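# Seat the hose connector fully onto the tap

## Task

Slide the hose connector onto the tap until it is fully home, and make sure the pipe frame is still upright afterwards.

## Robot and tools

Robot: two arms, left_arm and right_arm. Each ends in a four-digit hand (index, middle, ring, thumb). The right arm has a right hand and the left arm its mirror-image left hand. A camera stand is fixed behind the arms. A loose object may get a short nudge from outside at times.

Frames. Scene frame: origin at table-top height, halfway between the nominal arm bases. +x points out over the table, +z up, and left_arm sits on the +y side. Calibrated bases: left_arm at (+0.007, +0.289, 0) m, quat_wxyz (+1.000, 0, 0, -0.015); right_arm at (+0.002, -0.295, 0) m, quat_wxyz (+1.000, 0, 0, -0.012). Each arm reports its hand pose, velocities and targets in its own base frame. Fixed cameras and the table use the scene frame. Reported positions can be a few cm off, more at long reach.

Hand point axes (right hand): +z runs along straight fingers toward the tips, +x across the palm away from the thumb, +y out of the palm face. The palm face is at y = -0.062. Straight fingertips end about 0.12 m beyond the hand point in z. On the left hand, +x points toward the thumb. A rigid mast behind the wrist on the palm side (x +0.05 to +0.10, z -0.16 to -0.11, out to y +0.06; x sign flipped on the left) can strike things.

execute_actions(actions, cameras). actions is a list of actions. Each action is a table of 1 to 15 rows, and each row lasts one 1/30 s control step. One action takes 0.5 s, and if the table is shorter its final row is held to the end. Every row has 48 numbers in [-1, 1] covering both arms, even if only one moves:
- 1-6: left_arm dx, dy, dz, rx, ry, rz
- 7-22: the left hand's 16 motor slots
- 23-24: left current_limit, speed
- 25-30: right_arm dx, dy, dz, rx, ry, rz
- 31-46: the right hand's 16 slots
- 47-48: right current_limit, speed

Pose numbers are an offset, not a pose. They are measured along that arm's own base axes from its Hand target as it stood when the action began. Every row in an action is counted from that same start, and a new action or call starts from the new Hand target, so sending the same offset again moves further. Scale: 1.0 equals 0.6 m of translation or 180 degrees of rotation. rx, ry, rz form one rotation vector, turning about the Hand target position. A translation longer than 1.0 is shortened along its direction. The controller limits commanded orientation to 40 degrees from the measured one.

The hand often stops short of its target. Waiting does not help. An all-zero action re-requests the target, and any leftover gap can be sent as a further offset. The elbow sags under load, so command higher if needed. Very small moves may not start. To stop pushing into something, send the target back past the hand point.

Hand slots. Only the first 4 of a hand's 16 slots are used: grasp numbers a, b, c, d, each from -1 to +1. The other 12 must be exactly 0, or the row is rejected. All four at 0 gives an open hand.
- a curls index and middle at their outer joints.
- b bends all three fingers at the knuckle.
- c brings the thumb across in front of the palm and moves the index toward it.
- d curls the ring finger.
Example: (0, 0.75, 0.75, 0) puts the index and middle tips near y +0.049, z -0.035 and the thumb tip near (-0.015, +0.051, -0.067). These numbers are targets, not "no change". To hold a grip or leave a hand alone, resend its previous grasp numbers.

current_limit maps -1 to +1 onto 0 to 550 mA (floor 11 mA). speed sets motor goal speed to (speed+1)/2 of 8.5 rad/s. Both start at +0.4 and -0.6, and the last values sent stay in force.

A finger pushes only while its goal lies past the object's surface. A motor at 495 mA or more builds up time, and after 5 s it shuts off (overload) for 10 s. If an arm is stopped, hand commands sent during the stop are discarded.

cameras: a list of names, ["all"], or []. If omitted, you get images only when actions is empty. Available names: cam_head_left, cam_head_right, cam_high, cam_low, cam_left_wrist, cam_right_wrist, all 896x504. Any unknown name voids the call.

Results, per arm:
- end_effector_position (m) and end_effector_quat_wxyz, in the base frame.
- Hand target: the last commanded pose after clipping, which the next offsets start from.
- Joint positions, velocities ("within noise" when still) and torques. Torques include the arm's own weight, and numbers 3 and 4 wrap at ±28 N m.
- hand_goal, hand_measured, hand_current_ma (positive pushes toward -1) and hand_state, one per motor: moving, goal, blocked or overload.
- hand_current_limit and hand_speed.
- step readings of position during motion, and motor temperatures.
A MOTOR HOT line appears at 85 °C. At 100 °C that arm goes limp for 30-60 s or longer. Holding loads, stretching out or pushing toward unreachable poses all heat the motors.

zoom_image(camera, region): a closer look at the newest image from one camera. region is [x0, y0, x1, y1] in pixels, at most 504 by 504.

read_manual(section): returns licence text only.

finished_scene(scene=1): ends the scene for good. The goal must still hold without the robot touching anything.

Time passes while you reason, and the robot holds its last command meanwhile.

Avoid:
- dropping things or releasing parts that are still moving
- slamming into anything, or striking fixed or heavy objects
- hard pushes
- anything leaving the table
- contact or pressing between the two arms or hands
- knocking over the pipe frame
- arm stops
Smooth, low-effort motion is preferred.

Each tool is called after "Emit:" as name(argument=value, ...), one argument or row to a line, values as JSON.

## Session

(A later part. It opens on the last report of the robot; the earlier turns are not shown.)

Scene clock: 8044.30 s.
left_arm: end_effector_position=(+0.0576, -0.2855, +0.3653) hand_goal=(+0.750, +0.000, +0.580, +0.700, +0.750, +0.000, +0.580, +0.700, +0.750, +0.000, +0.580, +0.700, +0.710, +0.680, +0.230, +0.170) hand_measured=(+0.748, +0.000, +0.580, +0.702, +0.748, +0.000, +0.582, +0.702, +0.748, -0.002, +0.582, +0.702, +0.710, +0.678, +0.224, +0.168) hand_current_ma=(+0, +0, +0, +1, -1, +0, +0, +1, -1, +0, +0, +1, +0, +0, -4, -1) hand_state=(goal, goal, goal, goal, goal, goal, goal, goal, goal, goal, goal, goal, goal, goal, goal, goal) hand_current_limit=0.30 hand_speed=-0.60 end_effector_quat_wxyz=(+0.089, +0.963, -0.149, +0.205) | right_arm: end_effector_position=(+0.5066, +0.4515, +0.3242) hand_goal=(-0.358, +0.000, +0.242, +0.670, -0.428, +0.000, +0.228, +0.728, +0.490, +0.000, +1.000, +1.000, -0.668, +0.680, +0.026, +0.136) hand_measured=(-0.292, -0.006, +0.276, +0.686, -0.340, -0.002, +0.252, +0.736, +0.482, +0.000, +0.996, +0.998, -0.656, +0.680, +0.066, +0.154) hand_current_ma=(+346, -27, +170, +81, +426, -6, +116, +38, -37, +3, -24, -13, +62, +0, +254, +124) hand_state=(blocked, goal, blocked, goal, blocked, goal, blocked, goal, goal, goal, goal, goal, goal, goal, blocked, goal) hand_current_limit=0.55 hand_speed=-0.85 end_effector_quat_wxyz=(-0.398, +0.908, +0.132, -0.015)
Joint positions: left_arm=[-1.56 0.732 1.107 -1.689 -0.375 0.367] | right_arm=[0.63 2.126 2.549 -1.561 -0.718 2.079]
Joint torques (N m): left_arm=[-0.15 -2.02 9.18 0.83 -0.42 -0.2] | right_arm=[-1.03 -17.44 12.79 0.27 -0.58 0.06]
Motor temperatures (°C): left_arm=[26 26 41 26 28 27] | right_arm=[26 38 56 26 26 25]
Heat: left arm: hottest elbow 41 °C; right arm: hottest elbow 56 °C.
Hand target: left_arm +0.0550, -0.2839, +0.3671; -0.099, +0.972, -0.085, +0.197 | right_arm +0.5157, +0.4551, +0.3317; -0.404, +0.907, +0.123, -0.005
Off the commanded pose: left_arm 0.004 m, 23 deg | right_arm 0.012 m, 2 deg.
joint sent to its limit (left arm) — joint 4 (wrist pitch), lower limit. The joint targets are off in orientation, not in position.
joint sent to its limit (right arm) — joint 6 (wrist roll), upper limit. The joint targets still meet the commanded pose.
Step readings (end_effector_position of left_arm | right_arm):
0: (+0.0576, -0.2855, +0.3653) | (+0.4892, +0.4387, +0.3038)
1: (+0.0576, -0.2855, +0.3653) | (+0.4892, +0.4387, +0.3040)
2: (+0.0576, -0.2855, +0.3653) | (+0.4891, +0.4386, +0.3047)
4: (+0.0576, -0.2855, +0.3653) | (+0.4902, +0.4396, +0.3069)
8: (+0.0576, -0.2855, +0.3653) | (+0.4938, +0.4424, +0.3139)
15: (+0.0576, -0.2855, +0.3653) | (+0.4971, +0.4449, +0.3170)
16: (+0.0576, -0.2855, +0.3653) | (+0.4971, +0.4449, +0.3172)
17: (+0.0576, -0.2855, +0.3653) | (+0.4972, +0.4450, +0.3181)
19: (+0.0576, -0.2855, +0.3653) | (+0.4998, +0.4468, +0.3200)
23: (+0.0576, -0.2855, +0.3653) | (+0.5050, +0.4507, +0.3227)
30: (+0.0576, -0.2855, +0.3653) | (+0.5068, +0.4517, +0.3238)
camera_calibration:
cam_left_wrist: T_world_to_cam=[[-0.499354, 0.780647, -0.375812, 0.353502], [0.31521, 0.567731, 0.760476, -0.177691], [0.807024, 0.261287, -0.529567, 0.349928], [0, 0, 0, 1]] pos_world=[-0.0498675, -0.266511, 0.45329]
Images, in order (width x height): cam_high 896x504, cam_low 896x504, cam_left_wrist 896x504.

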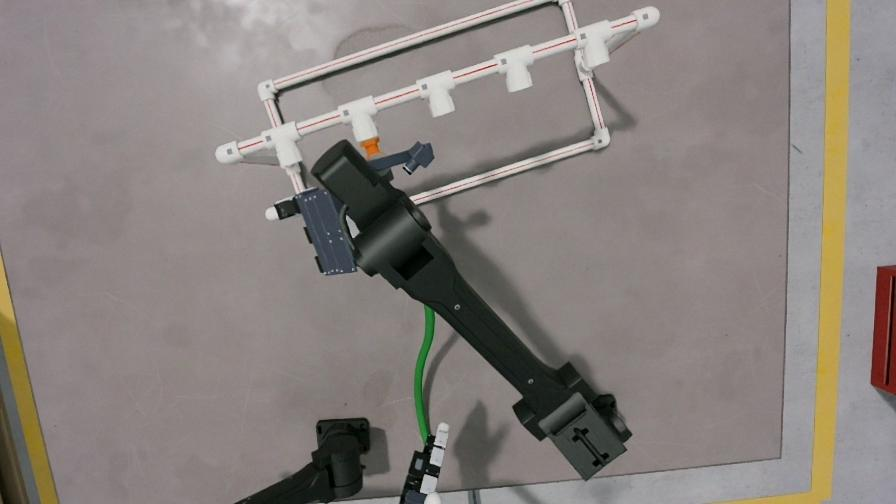

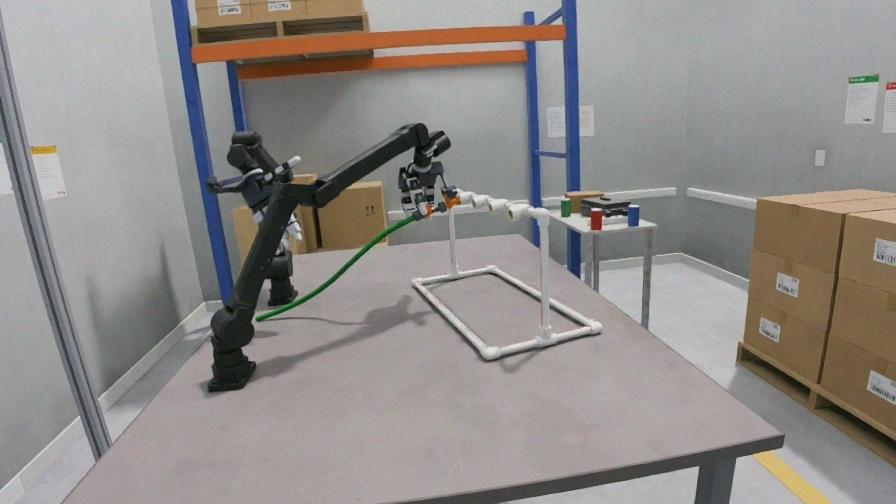

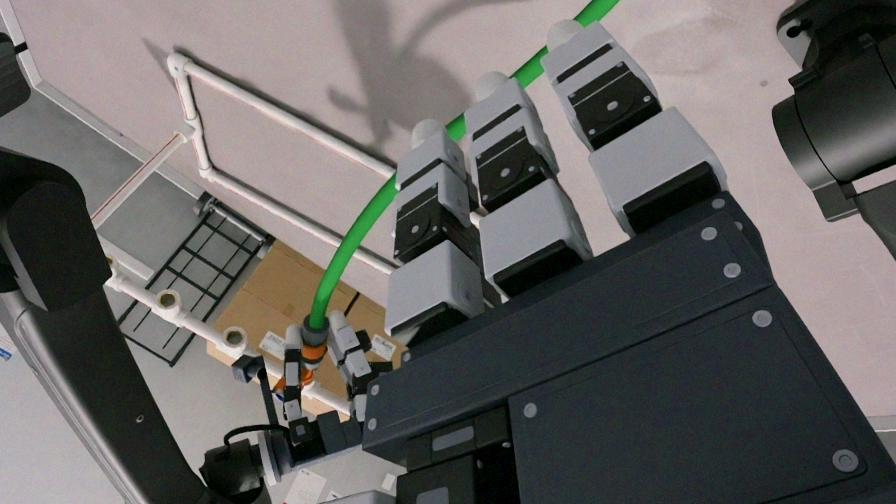

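Emit:
execute_actions(
  actions=[
    [[0,0,0,0,0,0,0,0,0,0,0,0,0,0,0,0,0,0,0,0,0,0,0.3,-0.6,-0.0767,-0.0422,-0.0692,0,0,0,0.15,0.56,0.82,-0.8,0,0,0,0,0,0,0,0,0,0,0,0,0.55,-0.85]],
    [[0,0,0,0,0,0,0,0,0,0,0,0,0,0,0,0,0,0,0,0,0,0,0.3,-0.6,0.0407,0.0212,0.0353,0,0,0,0.15,0.56,0.82,-0.8,0,0,0,0,0,0,0,0,0,0,0,0,0.55,-0.85]],
  ],
  cameras=[],
)

Emit:
execute_actions(
  actions=[
    [[0,0,0,0,0,0,0,0,0,0,0,0,0,0,0,0,0,0,0,0,0,0,0.3,-0.6,0.018,0.0063,0.011,0,0,0,0.15,0.56,0.82,-0.8,0,0,0,0,0,0,0,0,0,0,0,0,0.55,-0.85]],
    [[0,0,0,0,0,0,0,0,0,0,0,0,0,0,0,0,0,0,0,0,0,0,0.3,-0.6,0.018,0.0063,0.011,0,0,0,0.15,0.56,0.82,-0.8,0,0,0,0,0,0,0,0,0,0,0,0,0.55,-0.85]],
  ],
  cameras=["cam_low","cam_left_wrist"],
)

Emit:
zoom_image(
  camera="cam_low",
  region=[400, 190, 460, 230],
)

Emit:
zoom_image(
  camera="cam_left_wrist",
  region=[285, 280, 345, 380],
)

Scene clock: 8083.57 s.
left_arm: end_effector_position=(+0.0576, -0.2855, +0.3653) hand_goal=(+0.750, +0.000, +0.580, +0.700, +0.750, +0.000, +0.580, +0.700, +0.750, +0.000, +0.580, +0.700, +0.710, +0.680, +0.230, +0.170) hand_measured=(+0.748, +0.000, +0.580, +0.702, +0.748, +0.000, +0.582, +0.702, +0.748, -0.002, +0.582, +0.702, +0.710, +0.678, +0.224, +0.168) hand_current_ma=(+0, +0, +0, +1, -1, +0, +0, +1, -1, +0, +0, +1, +0, +0, -4, -1) hand_state=(goal, goal, goal, goal, goal, goal, goal, goal, goal, goal, goal, goal, goal, goal, goal, goal) hand_current_limit=0.30 hand_speed=-0.60 end_effector_quat_wxyz=(+0.089, +0.963, -0.149, +0.205) | right_arm: end_effector_position=(+0.4877, +0.4362, +0.2952) hand_goal=(-0.358, +0.000, +0.242, +0.670, -0.428, +0.000, +0.228, +0.728, +0.490, +0.000, +1.000, +1.000, -0.668, +0.680, +0.026, +0.136) hand_measured=(-0.292, -0.008, +0.278, +0.688, -0.340, -0.002, +0.252, +0.736, +0.482, +0.000, +0.996, +0.998, -0.654, +0.680, +0.066, +0.154) hand_current_ma=(+346, -36, +178, +85, +426, -12, +116, +38, -36, +3, -24, -13, +69, +0, +254, +124) hand_state=(blocked, goal, blocked, goal, blocked, goal, blocked, goal, goal, goal, goal, goal, goal, goal, blocked, goal) hand_current_limit=0.55 hand_speed=-0.85 end_effector_quat_wxyz=(-0.396, +0.908, +0.134, -0.017)
Joint positions: left_arm=[-1.56 0.732 1.107 -1.689 -0.375 0.367] | right_arm=[0.629 1.979 2.227 -1.395 -0.719 2.069]
Joint torques (N m): left_arm=[-0.26 -1.96 9.2 0.85 -0.39 -0.21] | right_arm=[-0.67 -16.85 13.2 0.2 -0.52 0.15]
Motor temperatures (°C): left_arm=[26 26 41 26 28 27] | right_arm=[26 40 57 26 26 25]
Heat: left arm: hottest elbow 41 °C; right arm: hottest elbow 57 °C.
Hand target: left_arm +0.0550, -0.2839, +0.3671; -0.099, +0.972, -0.085, +0.197 | right_arm +0.4941, +0.4425, +0.3112; -0.404, +0.907, +0.123, -0.005
Off the commanded pose: left_arm 0.004 m, 23 deg | right_arm 0.018 m, 2 deg.
joint sent to its limit (left arm) — joint 4 (wrist pitch), lower limit. The joint targets are off in orientation, not in position.
joint sent to its limit (right arm) — joint 6 (wrist roll), upper limit. The joint targets still meet the commanded pose.
Step readings (end_effector_position of left_arm | right_arm):
0: (+0.0576, -0.2855, +0.3653) | (+0.5066, +0.4515, +0.3242)
1: (+0.0576, -0.2855, +0.3653) | (+0.5066, +0.4515, +0.3242)
2: (+0.0576, -0.2855, +0.3653) | (+0.5063, +0.4513, +0.3216)
4: (+0.0576, -0.2855, +0.3653) | (+0.5023, +0.4436, +0.3150)
8: (+0.0576, -0.2855, +0.3653) | (+0.4814, +0.4264, +0.2947)
15: (+0.0576, -0.2855, +0.3653) | (+0.4753, +0.4258, +0.2602)
16: (+0.0576, -0.2855, +0.3653) | (+0.4757, +0.4265, +0.2588)
17: (+0.0576, -0.2855, +0.3653) | (+0.4758, +0.4266, +0.2589)
19: (+0.0576, -0.2855, +0.3653) | (+0.4760, +0.4271, +0.2617)
23: (+0.0576, -0.2855, +0.3653) | (+0.4803, +0.4307, +0.2799)
30: (+0.0576, -0.2855, +0.3653) | (+0.4855, +0.4345, +0.3073)
No camera images: "cameras" was empty.

Scene clock: 8084.93 s.
left_arm: end_effector_position=(+0.0576, -0.2855, +0.3653) hand_goal=(+0.750, +0.000, +0.580, +0.700, +0.750, +0.000, +0.580, +0.700, +0.750, +0.000, +0.580, +0.700, +0.710, +0.680, +0.230, +0.170) hand_measured=(+0.748, +0.000, +0.580, +0.702, +0.748, +0.000, +0.582, +0.702, +0.748, -0.002, +0.582, +0.702, +0.710, +0.678, +0.224, +0.168) hand_current_ma=(+0, +0, +0, +1, -1, +0, +0, +1, -1, +0, +0, +1, +0, +0, -4, -1) hand_state=(goal, goal, goal, goal, goal, goal, goal, goal, goal, goal, goal, goal, goal, goal, goal, goal) hand_current_limit=0.30 hand_speed=-0.60 end_effector_quat_wxyz=(+0.089, +0.963, -0.149, +0.205) | right_arm: end_effector_position=(+0.5055, +0.4468, +0.3178) hand_goal=(-0.358, +0.000, +0.242, +0.670, -0.428, +0.000, +0.228, +0.728, +0.490, +0.000, +1.000, +1.000, -0.668, +0.680, +0.026, +0.136) hand_measured=(-0.292, -0.008, +0.278, +0.688, -0.340, -0.002, +0.252, +0.736, +0.482, +0.000, +0.996, +0.998, -0.654, +0.680, +0.066, +0.154) hand_current_ma=(+346, -36, +178, +85, +426, -11, +116, +38, -36, +3, -24, -13, +68, +0, +254, +124) hand_state=(blocked, goal, blocked, goal, blocked, goal, blocked, goal, goal, goal, goal, goal, goal, goal, blocked, goal) hand_current_limit=0.55 hand_speed=-0.85 end_effector_quat_wxyz=(-0.398, +0.908, +0.129, -0.014)
Joint positions: left_arm=[-1.56 0.732 1.107 -1.689 -0.375 0.367] | right_arm=[0.626 2.087 2.465 -1.512 -0.718 2.081]
Joint torques (N m): left_arm=[-0.09 -1.79 9.14 0.84 -0.41 -0.22] | right_arm=[-1.14 -17.03 12.86 0.23 -0.62 0.03]
Motor temperatures (°C): left_arm=[26 26 41 26 28 27] | right_arm=[26 40 58 26 26 25]
Heat: left arm: hottest elbow 41 °C; right arm: hottest elbow 58 °C.
Hand target: left_arm +0.0550, -0.2839, +0.3671; -0.099, +0.972, -0.085, +0.197 | right_arm +0.5158, +0.4500, +0.3246; -0.404, +0.906, +0.123, -0.005
Off the commanded pose: left_arm 0.004 m, 23 deg | right_arm 0.013 m, 1 deg.
joint sent to its limit (left arm) — joint 4 (wrist pitch), lower limit. The joint targets are off in orientation, not in position.
joint sent to its limit (right arm) — joint 6 (wrist roll), upper limit. The joint targets still meet the commanded pose.
Step readings (end_effector_position of left_arm | right_arm):
0: (+0.0576, -0.2855, +0.3653) | (+0.4877, +0.4362, +0.2952)
1: (+0.0576, -0.2855, +0.3653) | (+0.4878, +0.4362, +0.2953)
2: (+0.0576, -0.2855, +0.3653) | (+0.4877, +0.4361, +0.2959)
4: (+0.0576, -0.2855, +0.3653) | (+0.4892, +0.4373, +0.2981)
8: (+0.0576, -0.2855, +0.3653) | (+0.4905, +0.4391, +0.3022)
15: (+0.0576, -0.2855, +0.3653) | (+0.4913, +0.4398, +0.3052)
16: (+0.0576, -0.2855, +0.3653) | (+0.4914, +0.4399, +0.3059)
17: (+0.0576, -0.2855, +0.3653) | (+0.4919, +0.4403, +0.3069)
19: (+0.0576, -0.2855, +0.3653) | (+0.4943, +0.4420, +0.3106)
23: (+0.0576, -0.2855, +0.3653) | (+0.5005, +0.4465, +0.3184)
30: (+0.0576, -0.2855, +0.3653) | (+0.5052, +0.4471, +0.3177)
camera_calibration:
cam_left_wrist: T_world_to_cam=[[-0.499354, 0.780647, -0.375812, 0.353502], [0.31521, 0.567731, 0.760476, -0.177691], [0.807024, 0.261287, -0.529567, 0.349928], [0, 0, 0, 1]] pos_world=[-0.0498675, -0.266511, 0.45329]
Images, in order (width x height): cam_low 896x504, cam_left_wrist 896x504.

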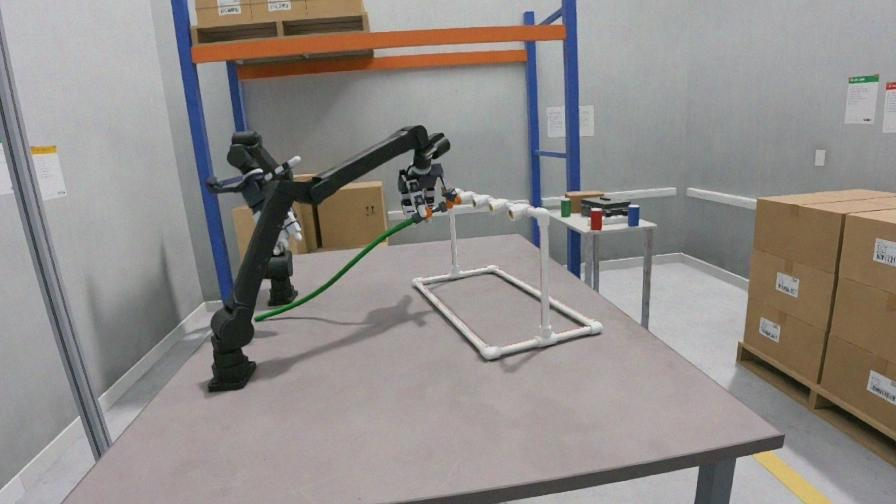

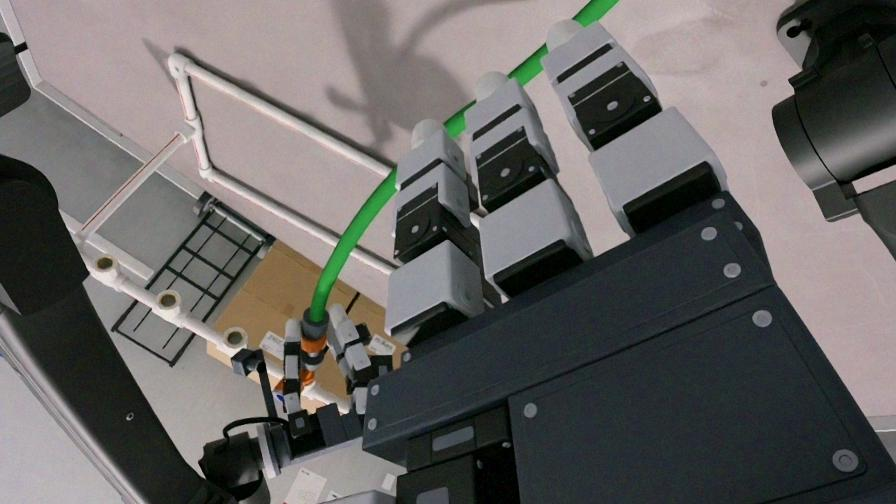

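Scaled by 8.400.

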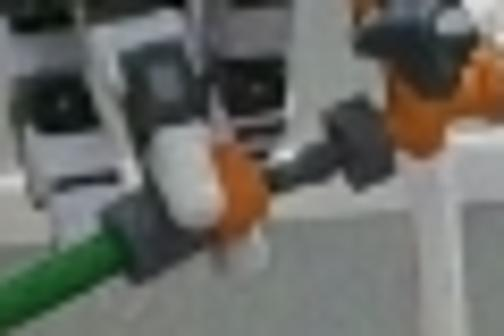

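Scaled by 5.040.

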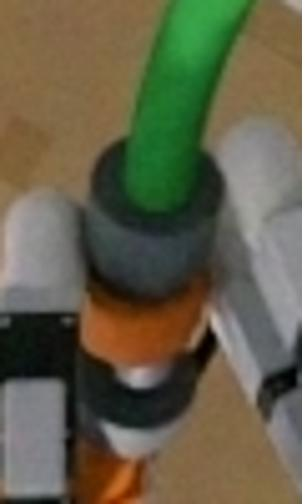

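Emit:
execute_actions(
  actions=[
    [[0,0,0,0,0,0,0,0,0,0,0,0,0,0,0,0,0,0,0,0,0,0,0.3,-0.6,0.0153,0.004,0.0052,0,0,0,0.15,0.56,0.82,-0.8,0,0,0,0,0,0,0,0,0,0,0,0,0.55,-0.85]],
    [[0,0,0,0,0,0,0,0,0,0,0,0,0,0,0,0,0,0,0,0,0,0,0.3,-0.6,0.0153,0.004,0.0052,0,0,0,0.15,0.56,0.82,-0.8,0,0,0,0,0,0,0,0,0,0,0,0,0.55,-0.85]],
  ],
  cameras=["cam_low","cam_left_wrist","cam_high"],
)

Emit:
zoom_image(
  camera="cam_low",
  region=[400, 190, 460, 230],
)

Emit:
zoom_image(
  camera="cam_left_wrist",
  region=[285, 280, 345, 380],
)

Emit:
zoom_image(
  camera="cam_high",
  region=[230, 80, 450, 260],
)

Scene clock: 8103.47 s.
left_arm: end_effector_position=(+0.0576, -0.2855, +0.3653) hand_goal=(+0.750, +0.000, +0.580, +0.700, +0.750, +0.000, +0.580, +0.700, +0.750, +0.000, +0.580, +0.700, +0.710, +0.680, +0.230, +0.170) hand_measured=(+0.748, +0.000, +0.580, +0.702, +0.748, +0.000, +0.582, +0.702, +0.748, -0.002, +0.582, +0.702, +0.710, +0.678, +0.224, +0.168) hand_current_ma=(+0, +0, +0, +1, -1, +0, +0, +1, -1, +0, +0, +1, +0, +0, -4, -1) hand_state=(goal, goal, goal, goal, goal, goal, goal, goal, goal, goal, goal, goal, goal, goal, goal, goal) hand_current_limit=0.30 hand_speed=-0.60 end_effector_quat_wxyz=(+0.089, +0.963, -0.149, +0.205) | right_arm: end_effector_position=(+0.5215, +0.4537, +0.3217) hand_goal=(-0.358, +0.000, +0.242, +0.670, -0.428, +0.000, +0.228, +0.728, +0.490, +0.000, +1.000, +1.000, -0.668, +0.680, +0.026, +0.136) hand_measured=(-0.292, +0.002, +0.278, +0.688, -0.340, +0.008, +0.252, +0.736, +0.482, +0.000, +0.996, +0.998, -0.650, +0.680, +0.066, +0.154) hand_current_ma=(+346, +5, +178, +85, +426, +34, +116, +38, -36, +3, -24, -13, +93, +5, +254, +124) hand_state=(blocked, goal, blocked, goal, blocked, goal, blocked, goal, goal, goal, goal, goal, goal, goal, blocked, goal) hand_current_limit=0.55 hand_speed=-0.85 end_effector_quat_wxyz=(-0.397, +0.909, +0.124, -0.019)
Joint positions: left_arm=[-1.56 0.732 1.107 -1.689 -0.375 0.367] | right_arm=[0.619 2.231 2.731 -1.648 -0.722 2.081]
Joint torques (N m): left_arm=[-0.38 -1.79 9.09 0.84 -0.41 -0.23] | right_arm=[-1.44 -18.26 12.74 0.61 -0.56 0.03]
Motor temperatures (°C): left_arm=[26 26 41 26 28 27] | right_arm=[26 39 60 26 26 25]
Heat: left arm: hottest elbow 41 °C; right arm: hottest elbow 60 °C.
Hand target: left_arm +0.0550, -0.2839, +0.3671; -0.099, +0.972, -0.085, +0.197 | right_arm +0.5341, +0.4549, +0.3308; -0.404, +0.906, +0.123, -0.005
Off the commanded pose: left_arm 0.004 m, 23 deg | right_arm 0.016 m, 2 deg.
joint sent to its limit (left arm) — joint 4 (wrist pitch), lower limit. The joint targets are off in orientation, not in position.
joint sent to its limit (right arm) — joint 6 (wrist roll), upper limit. The joint targets still meet the commanded pose.
Step readings (end_effector_position of left_arm | right_arm):
0: (+0.0576, -0.2855, +0.3653) | (+0.5056, +0.4469, +0.3176)
1: (+0.0576, -0.2855, +0.3653) | (+0.5056, +0.4468, +0.3179)
2: (+0.0576, -0.2855, +0.3653) | (+0.5058, +0.4470, +0.3182)
4: (+0.0576, -0.2855, +0.3653) | (+0.5077, +0.4487, +0.3197)
8: (+0.0576, -0.2855, +0.3653) | (+0.5121, +0.4510, +0.3207)
15: (+0.0576, -0.2855, +0.3653) | (+0.5127, +0.4505, +0.3205)
16: (+0.0576, -0.2855, +0.3653) | (+0.5127, +0.4506, +0.3205)
17: (+0.0576, -0.2855, +0.3653) | (+0.5130, +0.4505, +0.3210)
19: (+0.0576, -0.2855, +0.3653) | (+0.5145, +0.4507, +0.3212)
23: (+0.0576, -0.2855, +0.3653) | (+0.5192, +0.4521, +0.3214)
30: (+0.0576, -0.2855, +0.3653) | (+0.5212, +0.4535, +0.3216)
camera_calibration:
cam_left_wrist: T_world_to_cam=[[-0.499354, 0.780647, -0.375812, 0.353502], [0.31521, 0.567731, 0.760476, -0.177691], [0.807024, 0.261287, -0.529567, 0.349928], [0, 0, 0, 1]] pos_world=[-0.0498675, -0.266511, 0.45329]
Images, in order (width x height): cam_high 896x504, cam_low 896x504, cam_left_wrist 896x504.

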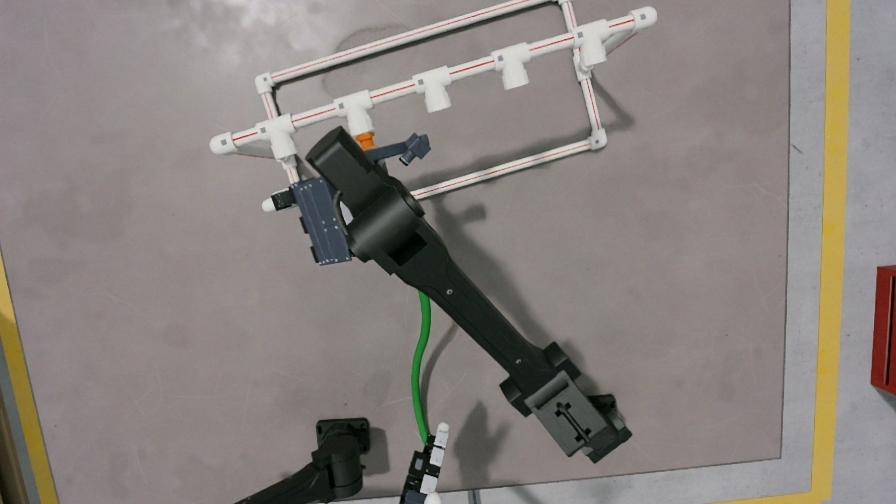

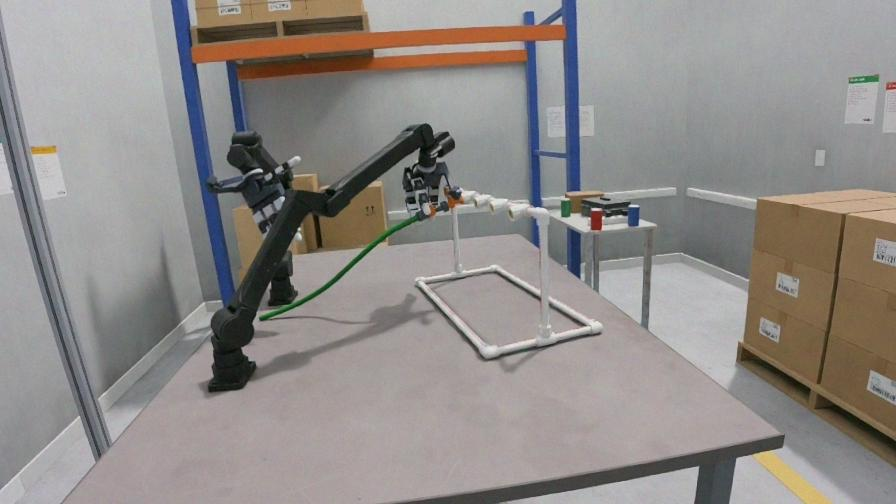

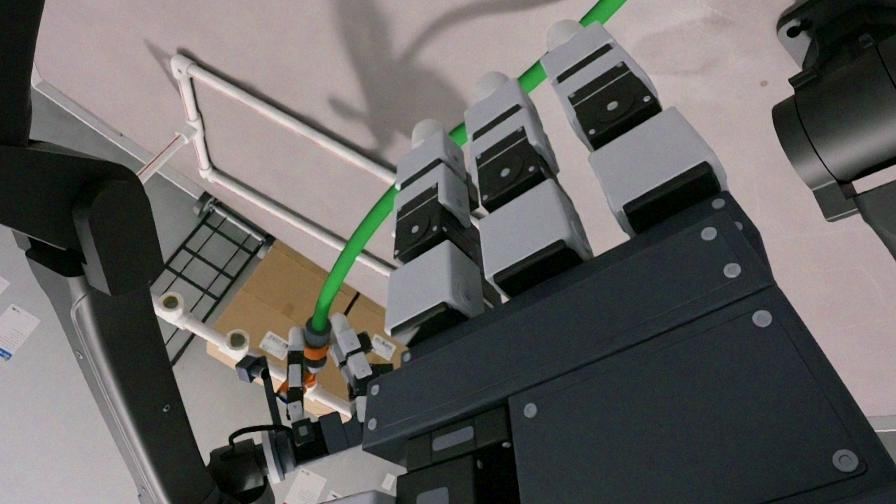

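Scaled by 8.400.

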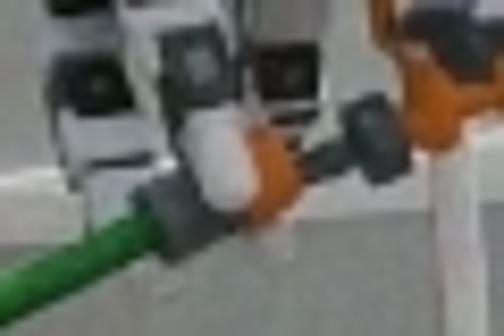

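Scaled by 5.040.

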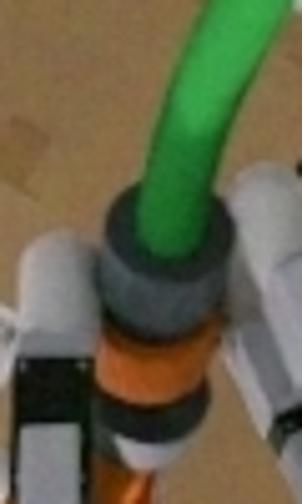

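Scaled by 2.291.

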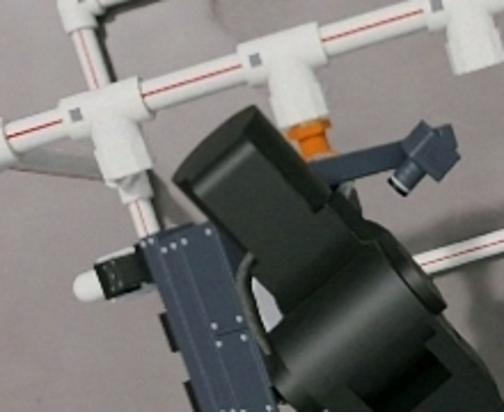

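Emit:
execute_actions(
  actions=[],
  cameras=["cam_right_wrist"],
)

Emit:
zoom_image(
  camera="cam_right_wrist",
  region=[480, 0, 896, 220],
)

Scene clock: 8165.40 s.
left_arm: end_effector_position=(+0.0576, -0.2855, +0.3653) hand_goal=(+0.750, +0.000, +0.580, +0.700, +0.750, +0.000, +0.580, +0.700, +0.750, +0.000, +0.580, +0.700, +0.710, +0.680, +0.230, +0.170) hand_measured=(+0.748, +0.000, +0.580, +0.702, +0.748, +0.000, +0.582, +0.702, +0.748, -0.002, +0.582, +0.702, +0.710, +0.678, +0.224, +0.168) hand_current_ma=(+0, +0, +0, +1, -1, +0, +0, +1, -1, +0, +0, +1, +0, +0, -4, -1) hand_state=(goal, goal, goal, goal, goal, goal, goal, goal, goal, goal, goal, goal, goal, goal, goal, goal) hand_current_limit=0.30 hand_speed=-0.60 end_effector_quat_wxyz=(+0.089, +0.963, -0.149, +0.205) | right_arm: end_effector_position=(+0.5214, +0.4537, +0.3218) hand_goal=(-0.358, +0.000, +0.242, +0.670, -0.428, +0.000, +0.228, +0.728, +0.490, +0.000, +1.000, +1.000, -0.668, +0.680, +0.026, +0.136) hand_measured=(-0.292, +0.002, +0.278, +0.688, -0.340, +0.008, +0.252, +0.736, +0.482, +0.000, +0.996, +0.998, -0.650, +0.680, +0.066, +0.154) hand_current_ma=(+346, +5, +178, +85, +426, +34, +116, +38, -36, +3, -24, -13, +93, +5, +254, +124) hand_state=(blocked, goal, blocked, goal, blocked, goal, blocked, goal, goal, goal, goal, goal, goal, goal, blocked, goal) hand_current_limit=0.55 hand_speed=-0.85 end_effector_quat_wxyz=(-0.397, +0.909, +0.124, -0.019)
Joint positions: left_arm=[-1.56 0.732 1.107 -1.689 -0.375 0.367] | right_arm=[0.619 2.231 2.731 -1.648 -0.722 2.081]
Joint velocities: within noise
Joint torques (N m): left_arm=[-0.15 -1.9 9.18 0.85 -0.41 -0.22] | right_arm=[-1.38 -18.14 12.82 0.61 -0.56 0.03]
Motor temperatures (°C): left_arm=[26 26 41 26 28 27] | right_arm=[26 41 64 26 26 25]
Heat: left arm: hottest elbow 41 °C; right arm: hottest elbow 64 °C.
Hand target: left_arm +0.0550, -0.2839, +0.3671; -0.099, +0.972, -0.085, +0.197 | right_arm +0.5341, +0.4548, +0.3309; -0.404, +0.906, +0.123, -0.005
Off the commanded pose: left_arm 0.004 m, 23 deg | right_arm 0.016 m, 2 deg.
camera_calibration:
cam_right_wrist: T_world_to_cam=[[-0.605483, -0.630544, -0.485598, 0.785394], [-0.405732, -0.280352, 0.869934, 0.0113313], [-0.68467, 0.723752, -0.086083, 0.184835], [0, 0, 0, 1]] pos_world=[0.606691, 0.364627, 0.387439]
Images, in order (width x height): cam_right_wrist 896x504.

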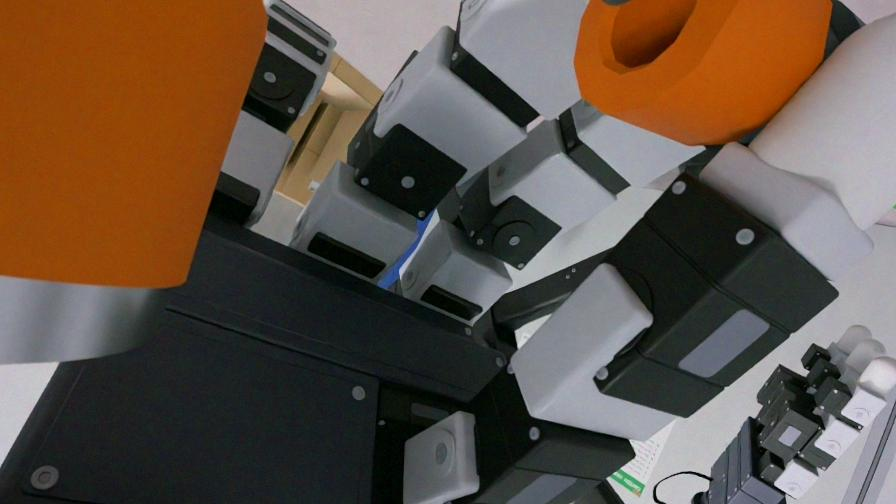

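Scaled by 1.212.

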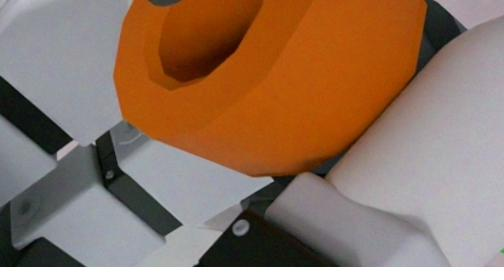

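Emit:
execute_actions(
  actions=[
    [[0,0,0,0,0,0,0,0,0,0,0,0,0,0,0,0,0,0,0,0,0,0,0.3,-0.6,-0.1073,-0.0367,-0.0753,0,0,0,0.15,0.56,0.82,-0.8,0,0,0,0,0,0,0,0,0,0,0,0,0.55,-0.85]],
    [[0,0,0,0,0,0,0,0,0,0,0,0,0,0,0,0,0,0,0,0,0,0,0.3,-0.6,0.0407,0.0212,0.035,0,0,0,0.15,0.56,0.82,-0.8,0,0,0,0,0,0,0,0,0,0,0,0,0.55,-0.85]],
  ],
  cameras=[],
)

Emit:
execute_actions(
  actions=[
    [[0,0,0,0,0,0,0,0,0,0,0,0,0,0,0,0,0,0,0,0,0,0,0.3,-0.6,0.018,0.0063,0.011,0,0,0,0.15,0.56,0.82,-0.8,0,0,0,0,0,0,0,0,0,0,0,0,0.55,-0.85]],
    [[0,0,0,0,0,0,0,0,0,0,0,0,0,0,0,0,0,0,0,0,0,0,0.3,-0.6,0.018,0.0063,0.011,0,0,0,0.15,0.56,0.82,-0.8,0,0,0,0,0,0,0,0,0,0,0,0,0.55,-0.85]],
  ],
  cameras=["cam_low","cam_left_wrist","cam_right_wrist","cam_high"],
)

Emit:
zoom_image(
  camera="cam_low",
  region=[400, 190, 460, 230],
)

Emit:
zoom_image(
  camera="cam_left_wrist",
  region=[285, 280, 345, 380],
)

Scene clock: 8235.70 s.
left_arm: end_effector_position=(+0.0576, -0.2855, +0.3653) hand_goal=(+0.750, +0.000, +0.580, +0.700, +0.750, +0.000, +0.580, +0.700, +0.750, +0.000, +0.580, +0.700, +0.710, +0.680, +0.230, +0.170) hand_measured=(+0.748, +0.000, +0.580, +0.702, +0.748, +0.000, +0.582, +0.702, +0.748, -0.002, +0.582, +0.702, +0.710, +0.678, +0.224, +0.168) hand_current_ma=(+0, +0, +0, +1, -1, +0, +0, +1, -1, +0, +0, +1, +0, +0, -4, -1) hand_state=(goal, goal, goal, goal, goal, goal, goal, goal, goal, goal, goal, goal, goal, goal, goal, goal) hand_current_limit=0.30 hand_speed=-0.60 end_effector_quat_wxyz=(+0.089, +0.963, -0.149, +0.205) | right_arm: end_effector_position=(+0.4848, +0.4395, +0.2894) hand_goal=(-0.358, +0.000, +0.242, +0.670, -0.428, +0.000, +0.228, +0.728, +0.490, +0.000, +1.000, +1.000, -0.668, +0.680, +0.026, +0.136) hand_measured=(-0.292, -0.008, +0.280, +0.688, -0.342, -0.002, +0.252, +0.736, +0.484, +0.000, +0.996, +0.998, -0.652, +0.680, +0.066, +0.154) hand_current_ma=(+348, -36, +186, +89, +426, -6, +116, +38, -34, +3, -24, -13, +84, +5, +254, +124) hand_state=(blocked, goal, blocked, goal, blocked, goal, blocked, goal, goal, goal, goal, goal, goal, goal, blocked, goal) hand_current_limit=0.55 hand_speed=-0.85 end_effector_quat_wxyz=(-0.394, +0.909, +0.136, -0.021)
Joint positions: left_arm=[-1.56 0.732 1.107 -1.689 -0.375 0.367] | right_arm=[0.636 1.98 2.214 -1.387 -0.719 2.069]
Joint torques (N m): left_arm=[-0.32 -1.9 9.13 0.81 -0.39 -0.22] | right_arm=[-0.85 -16.79 13.46 0.28 -0.53 0.16]
Motor temperatures (°C): left_arm=[26 26 41 26 28 27] | right_arm=[26 41 65 26 26 25]
Heat: left arm: hottest elbow 41 °C; right arm: hottest elbow 65 °C.
Hand target: left_arm +0.0550, -0.2839, +0.3671; -0.099, +0.972, -0.085, +0.197 | right_arm +0.4943, +0.4455, +0.3066; -0.404, +0.906, +0.123, -0.005
Off the commanded pose: left_arm 0.004 m, 23 deg | right_arm 0.021 m, 3 deg.
joint sent to its limit (left arm) — joint 4 (wrist pitch), lower limit. The joint targets are off in orientation, not in position.
joint sent to its limit (right arm) — joint 6 (wrist roll), upper limit. The joint targets still meet the commanded pose.
Step readings (end_effector_position of left_arm | right_arm):
0: (+0.0576, -0.2855, +0.3653) | (+0.5214, +0.4537, +0.3218)
1: (+0.0576, -0.2855, +0.3653) | (+0.5214, +0.4537, +0.3218)
2: (+0.0576, -0.2855, +0.3653) | (+0.5210, +0.4533, +0.3192)
4: (+0.0576, -0.2855, +0.3653) | (+0.5156, +0.4470, +0.3130)
8: (+0.0576, -0.2855, +0.3653) | (+0.4967, +0.4272, +0.2975)
15: (+0.0576, -0.2855, +0.3653) | (+0.4750, +0.4261, +0.2599)
16: (+0.0576, -0.2855, +0.3653) | (+0.4744, +0.4275, +0.2571)
17: (+0.0576, -0.2855, +0.3653) | (+0.4739, +0.4292, +0.2566)
19: (+0.0576, -0.2855, +0.3653) | (+0.4748, +0.4315, +0.2580)
23: (+0.0576, -0.2855, +0.3653) | (+0.4782, +0.4345, +0.2689)
30: (+0.0576, -0.2855, +0.3653) | (+0.4842, +0.4391, +0.2873)
No camera images: "cameras" was empty.

Scene clock: 8237.07 s.
left_arm: end_effector_position=(+0.0576, -0.2855, +0.3653) hand_goal=(+0.750, +0.000, +0.580, +0.700, +0.750, +0.000, +0.580, +0.700, +0.750, +0.000, +0.580, +0.700, +0.710, +0.680, +0.230, +0.170) hand_measured=(+0.748, +0.000, +0.580, +0.702, +0.748, +0.000, +0.582, +0.702, +0.748, -0.002, +0.582, +0.702, +0.710, +0.678, +0.224, +0.168) hand_current_ma=(+0, +0, +0, +1, -1, +0, +0, +1, -1, +0, +0, +1, +0, +0, -4, -1) hand_state=(goal, goal, goal, goal, goal, goal, goal, goal, goal, goal, goal, goal, goal, goal, goal, goal) hand_current_limit=0.30 hand_speed=-0.60 end_effector_quat_wxyz=(+0.089, +0.963, -0.149, +0.205) | right_arm: end_effector_position=(+0.5000, +0.4512, +0.3065) hand_goal=(-0.358, +0.000, +0.242, +0.670, -0.428, +0.000, +0.228, +0.728, +0.490, +0.000, +1.000, +1.000, -0.668, +0.680, +0.026, +0.136) hand_measured=(-0.292, -0.008, +0.280, +0.688, -0.342, -0.002, +0.252, +0.736, +0.484, +0.000, +0.996, +0.998, -0.652, +0.680, +0.066, +0.154) hand_current_ma=(+348, -37, +186, +89, +426, -7, +116, +38, -34, +3, -24, -13, +81, +5, +254, +124) hand_state=(blocked, goal, blocked, goal, blocked, goal, blocked, goal, goal, goal, goal, goal, goal, goal, blocked, goal) hand_current_limit=0.55 hand_speed=-0.85 end_effector_quat_wxyz=(-0.394, +0.910, +0.129, -0.025)
Joint positions: left_arm=[-1.56 0.732 1.107 -1.689 -0.375 0.367] | right_arm=[0.635 2.088 2.436 -1.504 -0.72 2.081]
Joint torques (N m): left_arm=[-0.32 -1.79 9.22 0.83 -0.4 -0.21] | right_arm=[-1.55 -17.38 13.68 0.54 -0.51 0.04]
Motor temperatures (°C): left_arm=[26 26 41 26 28 27] | right_arm=[26 41 65 26 26 25]
Heat: left arm: hottest elbow 41 °C; right arm: hottest elbow 65 °C.
Hand target: left_arm +0.0550, -0.2839, +0.3671; -0.099, +0.972, -0.085, +0.197 | right_arm +0.5159, +0.4531, +0.3197; -0.404, +0.906, +0.123, -0.005
Off the commanded pose: left_arm 0.004 m, 23 deg | right_arm 0.021 m, 3 deg.
joint sent to its limit (left arm) — joint 4 (wrist pitch), lower limit. The joint targets are off in orientation, not in position.
joint sent to its limit (right arm) — joint 6 (wrist roll), upper limit. The joint targets still meet the commanded pose.
Step readings (end_effector_position of left_arm | right_arm):
0: (+0.0576, -0.2855, +0.3653) | (+0.4848, +0.4395, +0.2894)
1: (+0.0576, -0.2855, +0.3653) | (+0.4847, +0.4395, +0.2895)
2: (+0.0576, -0.2855, +0.3653) | (+0.4849, +0.4397, +0.2902)
4: (+0.0576, -0.2855, +0.3653) | (+0.4869, +0.4412, +0.2930)
8: (+0.0576, -0.2855, +0.3653) | (+0.4921, +0.4450, +0.2990)
15: (+0.0576, -0.2855, +0.3653) | (+0.4937, +0.4462, +0.3021)
16: (+0.0576, -0.2855, +0.3653) | (+0.4939, +0.4463, +0.3022)
17: (+0.0576, -0.2855, +0.3653) | (+0.4940, +0.4465, +0.3024)
19: (+0.0576, -0.2855, +0.3653) | (+0.4969, +0.4479, +0.3041)
23: (+0.0576, -0.2855, +0.3653) | (+0.4989, +0.4502, +0.3056)
30: (+0.0576, -0.2855, +0.3653) | (+0.4999, +0.4511, +0.3064)
camera_calibration:
cam_left_wrist: T_world_to_cam=[[-0.499354, 0.780647, -0.375812, 0.353502], [0.31521, 0.567731, 0.760476, -0.177691], [0.807024, 0.261287, -0.529567, 0.349928], [0, 0, 0, 1]] pos_world=[-0.0498675, -0.266511, 0.45329]
cam_right_wrist: T_world_to_cam=[[-0.598496, -0.6428, -0.478134, 0.76318], [-0.396444, -0.280989, 0.874001, 0.00960184], [-0.696158, 0.712639, -0.0866631, 0.181643], [0, 0, 0, 1]] pos_world=[0.587018, 0.363824, 0.372252]
Images, in order (width x height): cam_high 896x504, cam_low 896x504, cam_left_wrist 896x504, cam_right_wrist 896x504.

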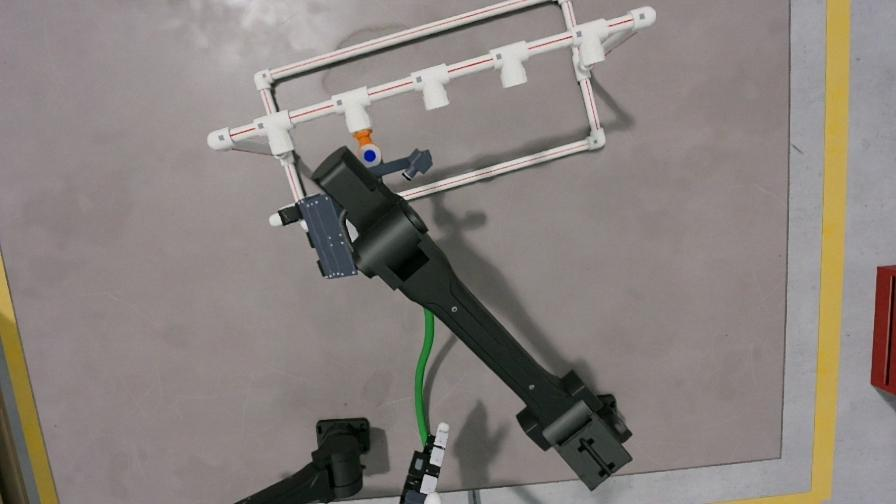

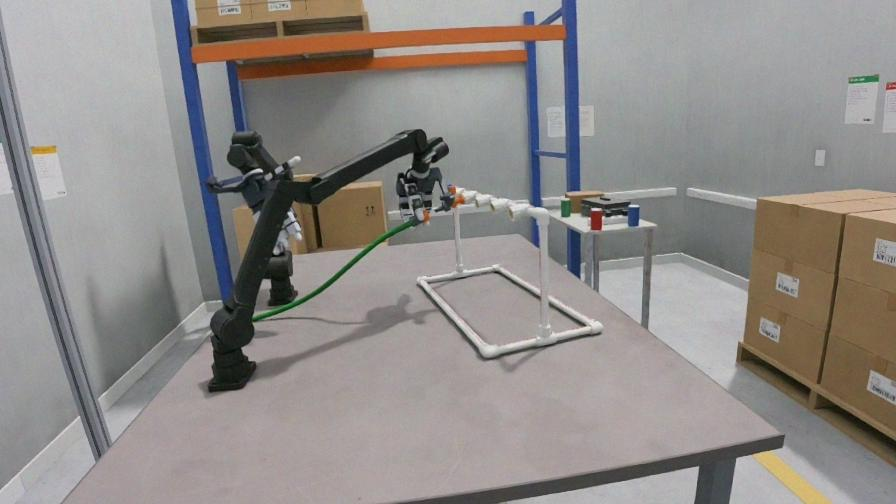

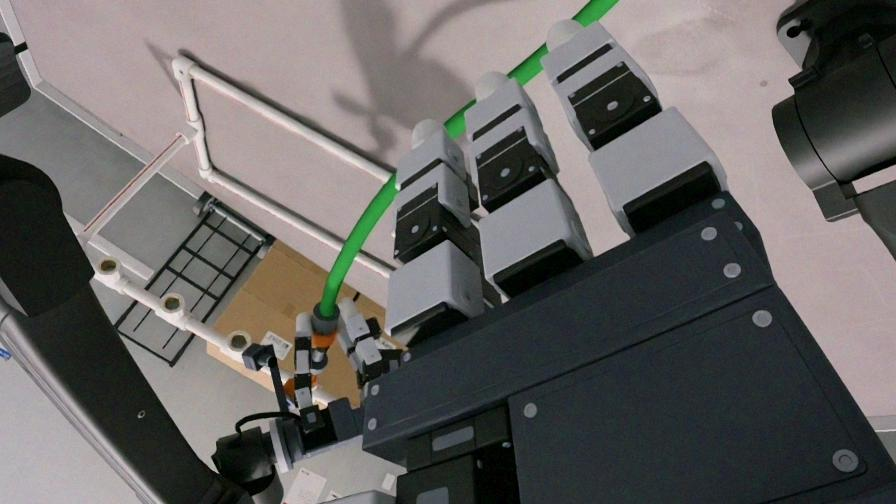

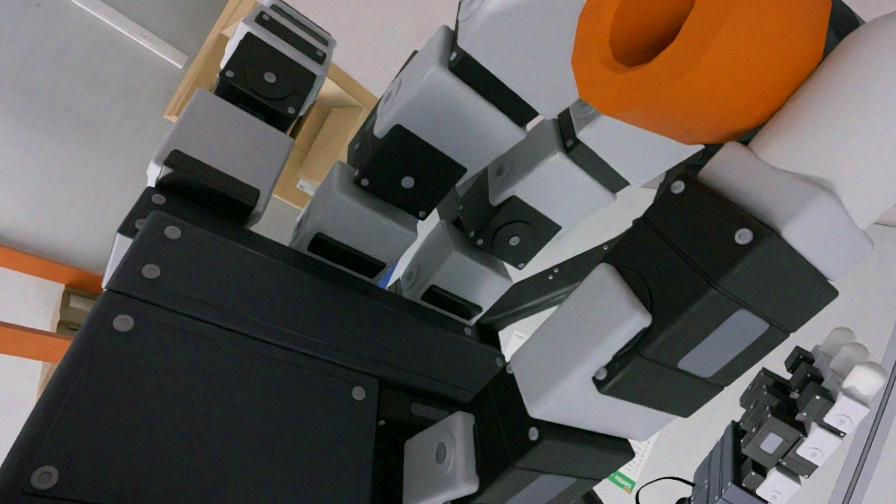

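Scaled by 8.400.

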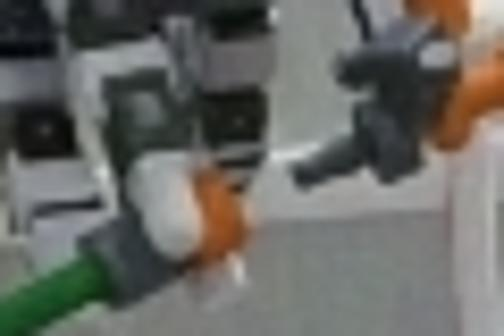

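Scaled by 5.040.

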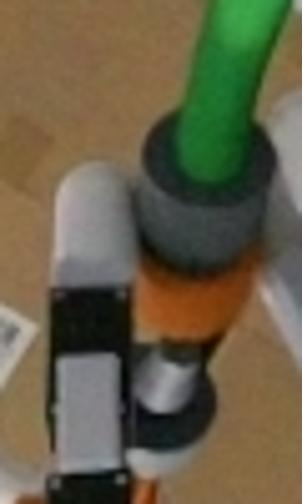

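Emit:
execute_actions(
  actions=[
    [[0,0,0,0,0,0,0,0,0,0,0,0,0,0,0,0,0,0,0,0,0,0,0.3,-0.6,0.0184,0.0048,0.0062,0,0,0,0.15,0.56,0.82,-0.8,0,0,0,0,0,0,0,0,0,0,0,0,0.55,-0.85]],
  ],
  cameras=[],
)

Scene clock: 8252.00 s.
left_arm: end_effector_position=(+0.0576, -0.2855, +0.3653) hand_goal=(+0.750, +0.000, +0.580, +0.700, +0.750, +0.000, +0.580, +0.700, +0.750, +0.000, +0.580, +0.700, +0.710, +0.680, +0.230, +0.170) hand_measured=(+0.748, +0.000, +0.580, +0.702, +0.748, +0.000, +0.582, +0.702, +0.748, -0.002, +0.582, +0.702, +0.710, +0.678, +0.224, +0.168) hand_current_ma=(+0, +0, +0, +1, -1, +0, +0, +1, -1, +0, +0, +1, +0, +0, -4, -1) hand_state=(goal, goal, goal, goal, goal, goal, goal, goal, goal, goal, goal, goal, goal, goal, goal, goal) hand_current_limit=0.30 hand_speed=-0.60 end_effector_quat_wxyz=(+0.089, +0.963, -0.149, +0.205) | right_arm: end_effector_position=(+0.5177, +0.4539, +0.3148) hand_goal=(-0.358, +0.000, +0.242, +0.670, -0.428, +0.000, +0.228, +0.728, +0.490, +0.000, +1.000, +1.000, -0.668, +0.680, +0.026, +0.136) hand_measured=(-0.292, -0.008, +0.280, +0.688, -0.342, -0.002, +0.252, +0.736, +0.484, +0.000, +0.996, +0.998, -0.652, +0.680, +0.066, +0.154) hand_current_ma=(+348, -37, +186, +89, +426, -7, +116, +38, -34, +3, -24, -13, +81, +5, +254, +124) hand_state=(blocked, goal, blocked, goal, blocked, goal, blocked, goal, goal, goal, goal, goal, goal, goal, blocked, goal) hand_current_limit=0.55 hand_speed=-0.85 end_effector_quat_wxyz=(-0.398, +0.908, +0.127, -0.015)
Joint positions: left_arm=[-1.56 0.732 1.107 -1.689 -0.375 0.367] | right_arm=[0.623 2.162 2.586 -1.561 -0.719 2.081]
Joint torques (N m): left_arm=[-0.26 -2.14 9.11 0.85 -0.4 -0.2] | right_arm=[-1.2 -17.79 12.83 0.16 -0.6 0.03]
Motor temperatures (°C): left_arm=[26 26 41 26 28 27] | right_arm=[26 40 66 26 26 25]
Heat: left arm: hottest elbow 41 °C; right arm: hottest elbow 66 °C.
Hand target: left_arm +0.0550, -0.2839, +0.3671; -0.099, +0.972, -0.085, +0.197 | right_arm +0.5269, +0.4559, +0.3234; -0.404, +0.906, +0.123, -0.005
Off the commanded pose: left_arm 0.004 m, 23 deg | right_arm 0.013 m, 1 deg.
joint sent to its limit (left arm) — joint 4 (wrist pitch), lower limit. The joint targets are off in orientation, not in position.
joint sent to its limit (right arm) — joint 6 (wrist roll), upper limit. The joint targets still meet the commanded pose.
Step readings (end_effector_position of left_arm | right_arm):
0: (+0.0576, -0.2855, +0.3653) | (+0.4999, +0.4511, +0.3065)
1: (+0.0576, -0.2855, +0.3653) | (+0.4999, +0.4511, +0.3067)
2: (+0.0576, -0.2855, +0.3653) | (+0.5001, +0.4512, +0.3072)
4: (+0.0576, -0.2855, +0.3653) | (+0.5020, +0.4527, +0.3090)
8: (+0.0576, -0.2855, +0.3653) | (+0.5091, +0.4550, +0.3145)
15: (+0.0576, -0.2855, +0.3653) | (+0.5155, +0.4554, +0.3173)
No camera images: "cameras" was empty.


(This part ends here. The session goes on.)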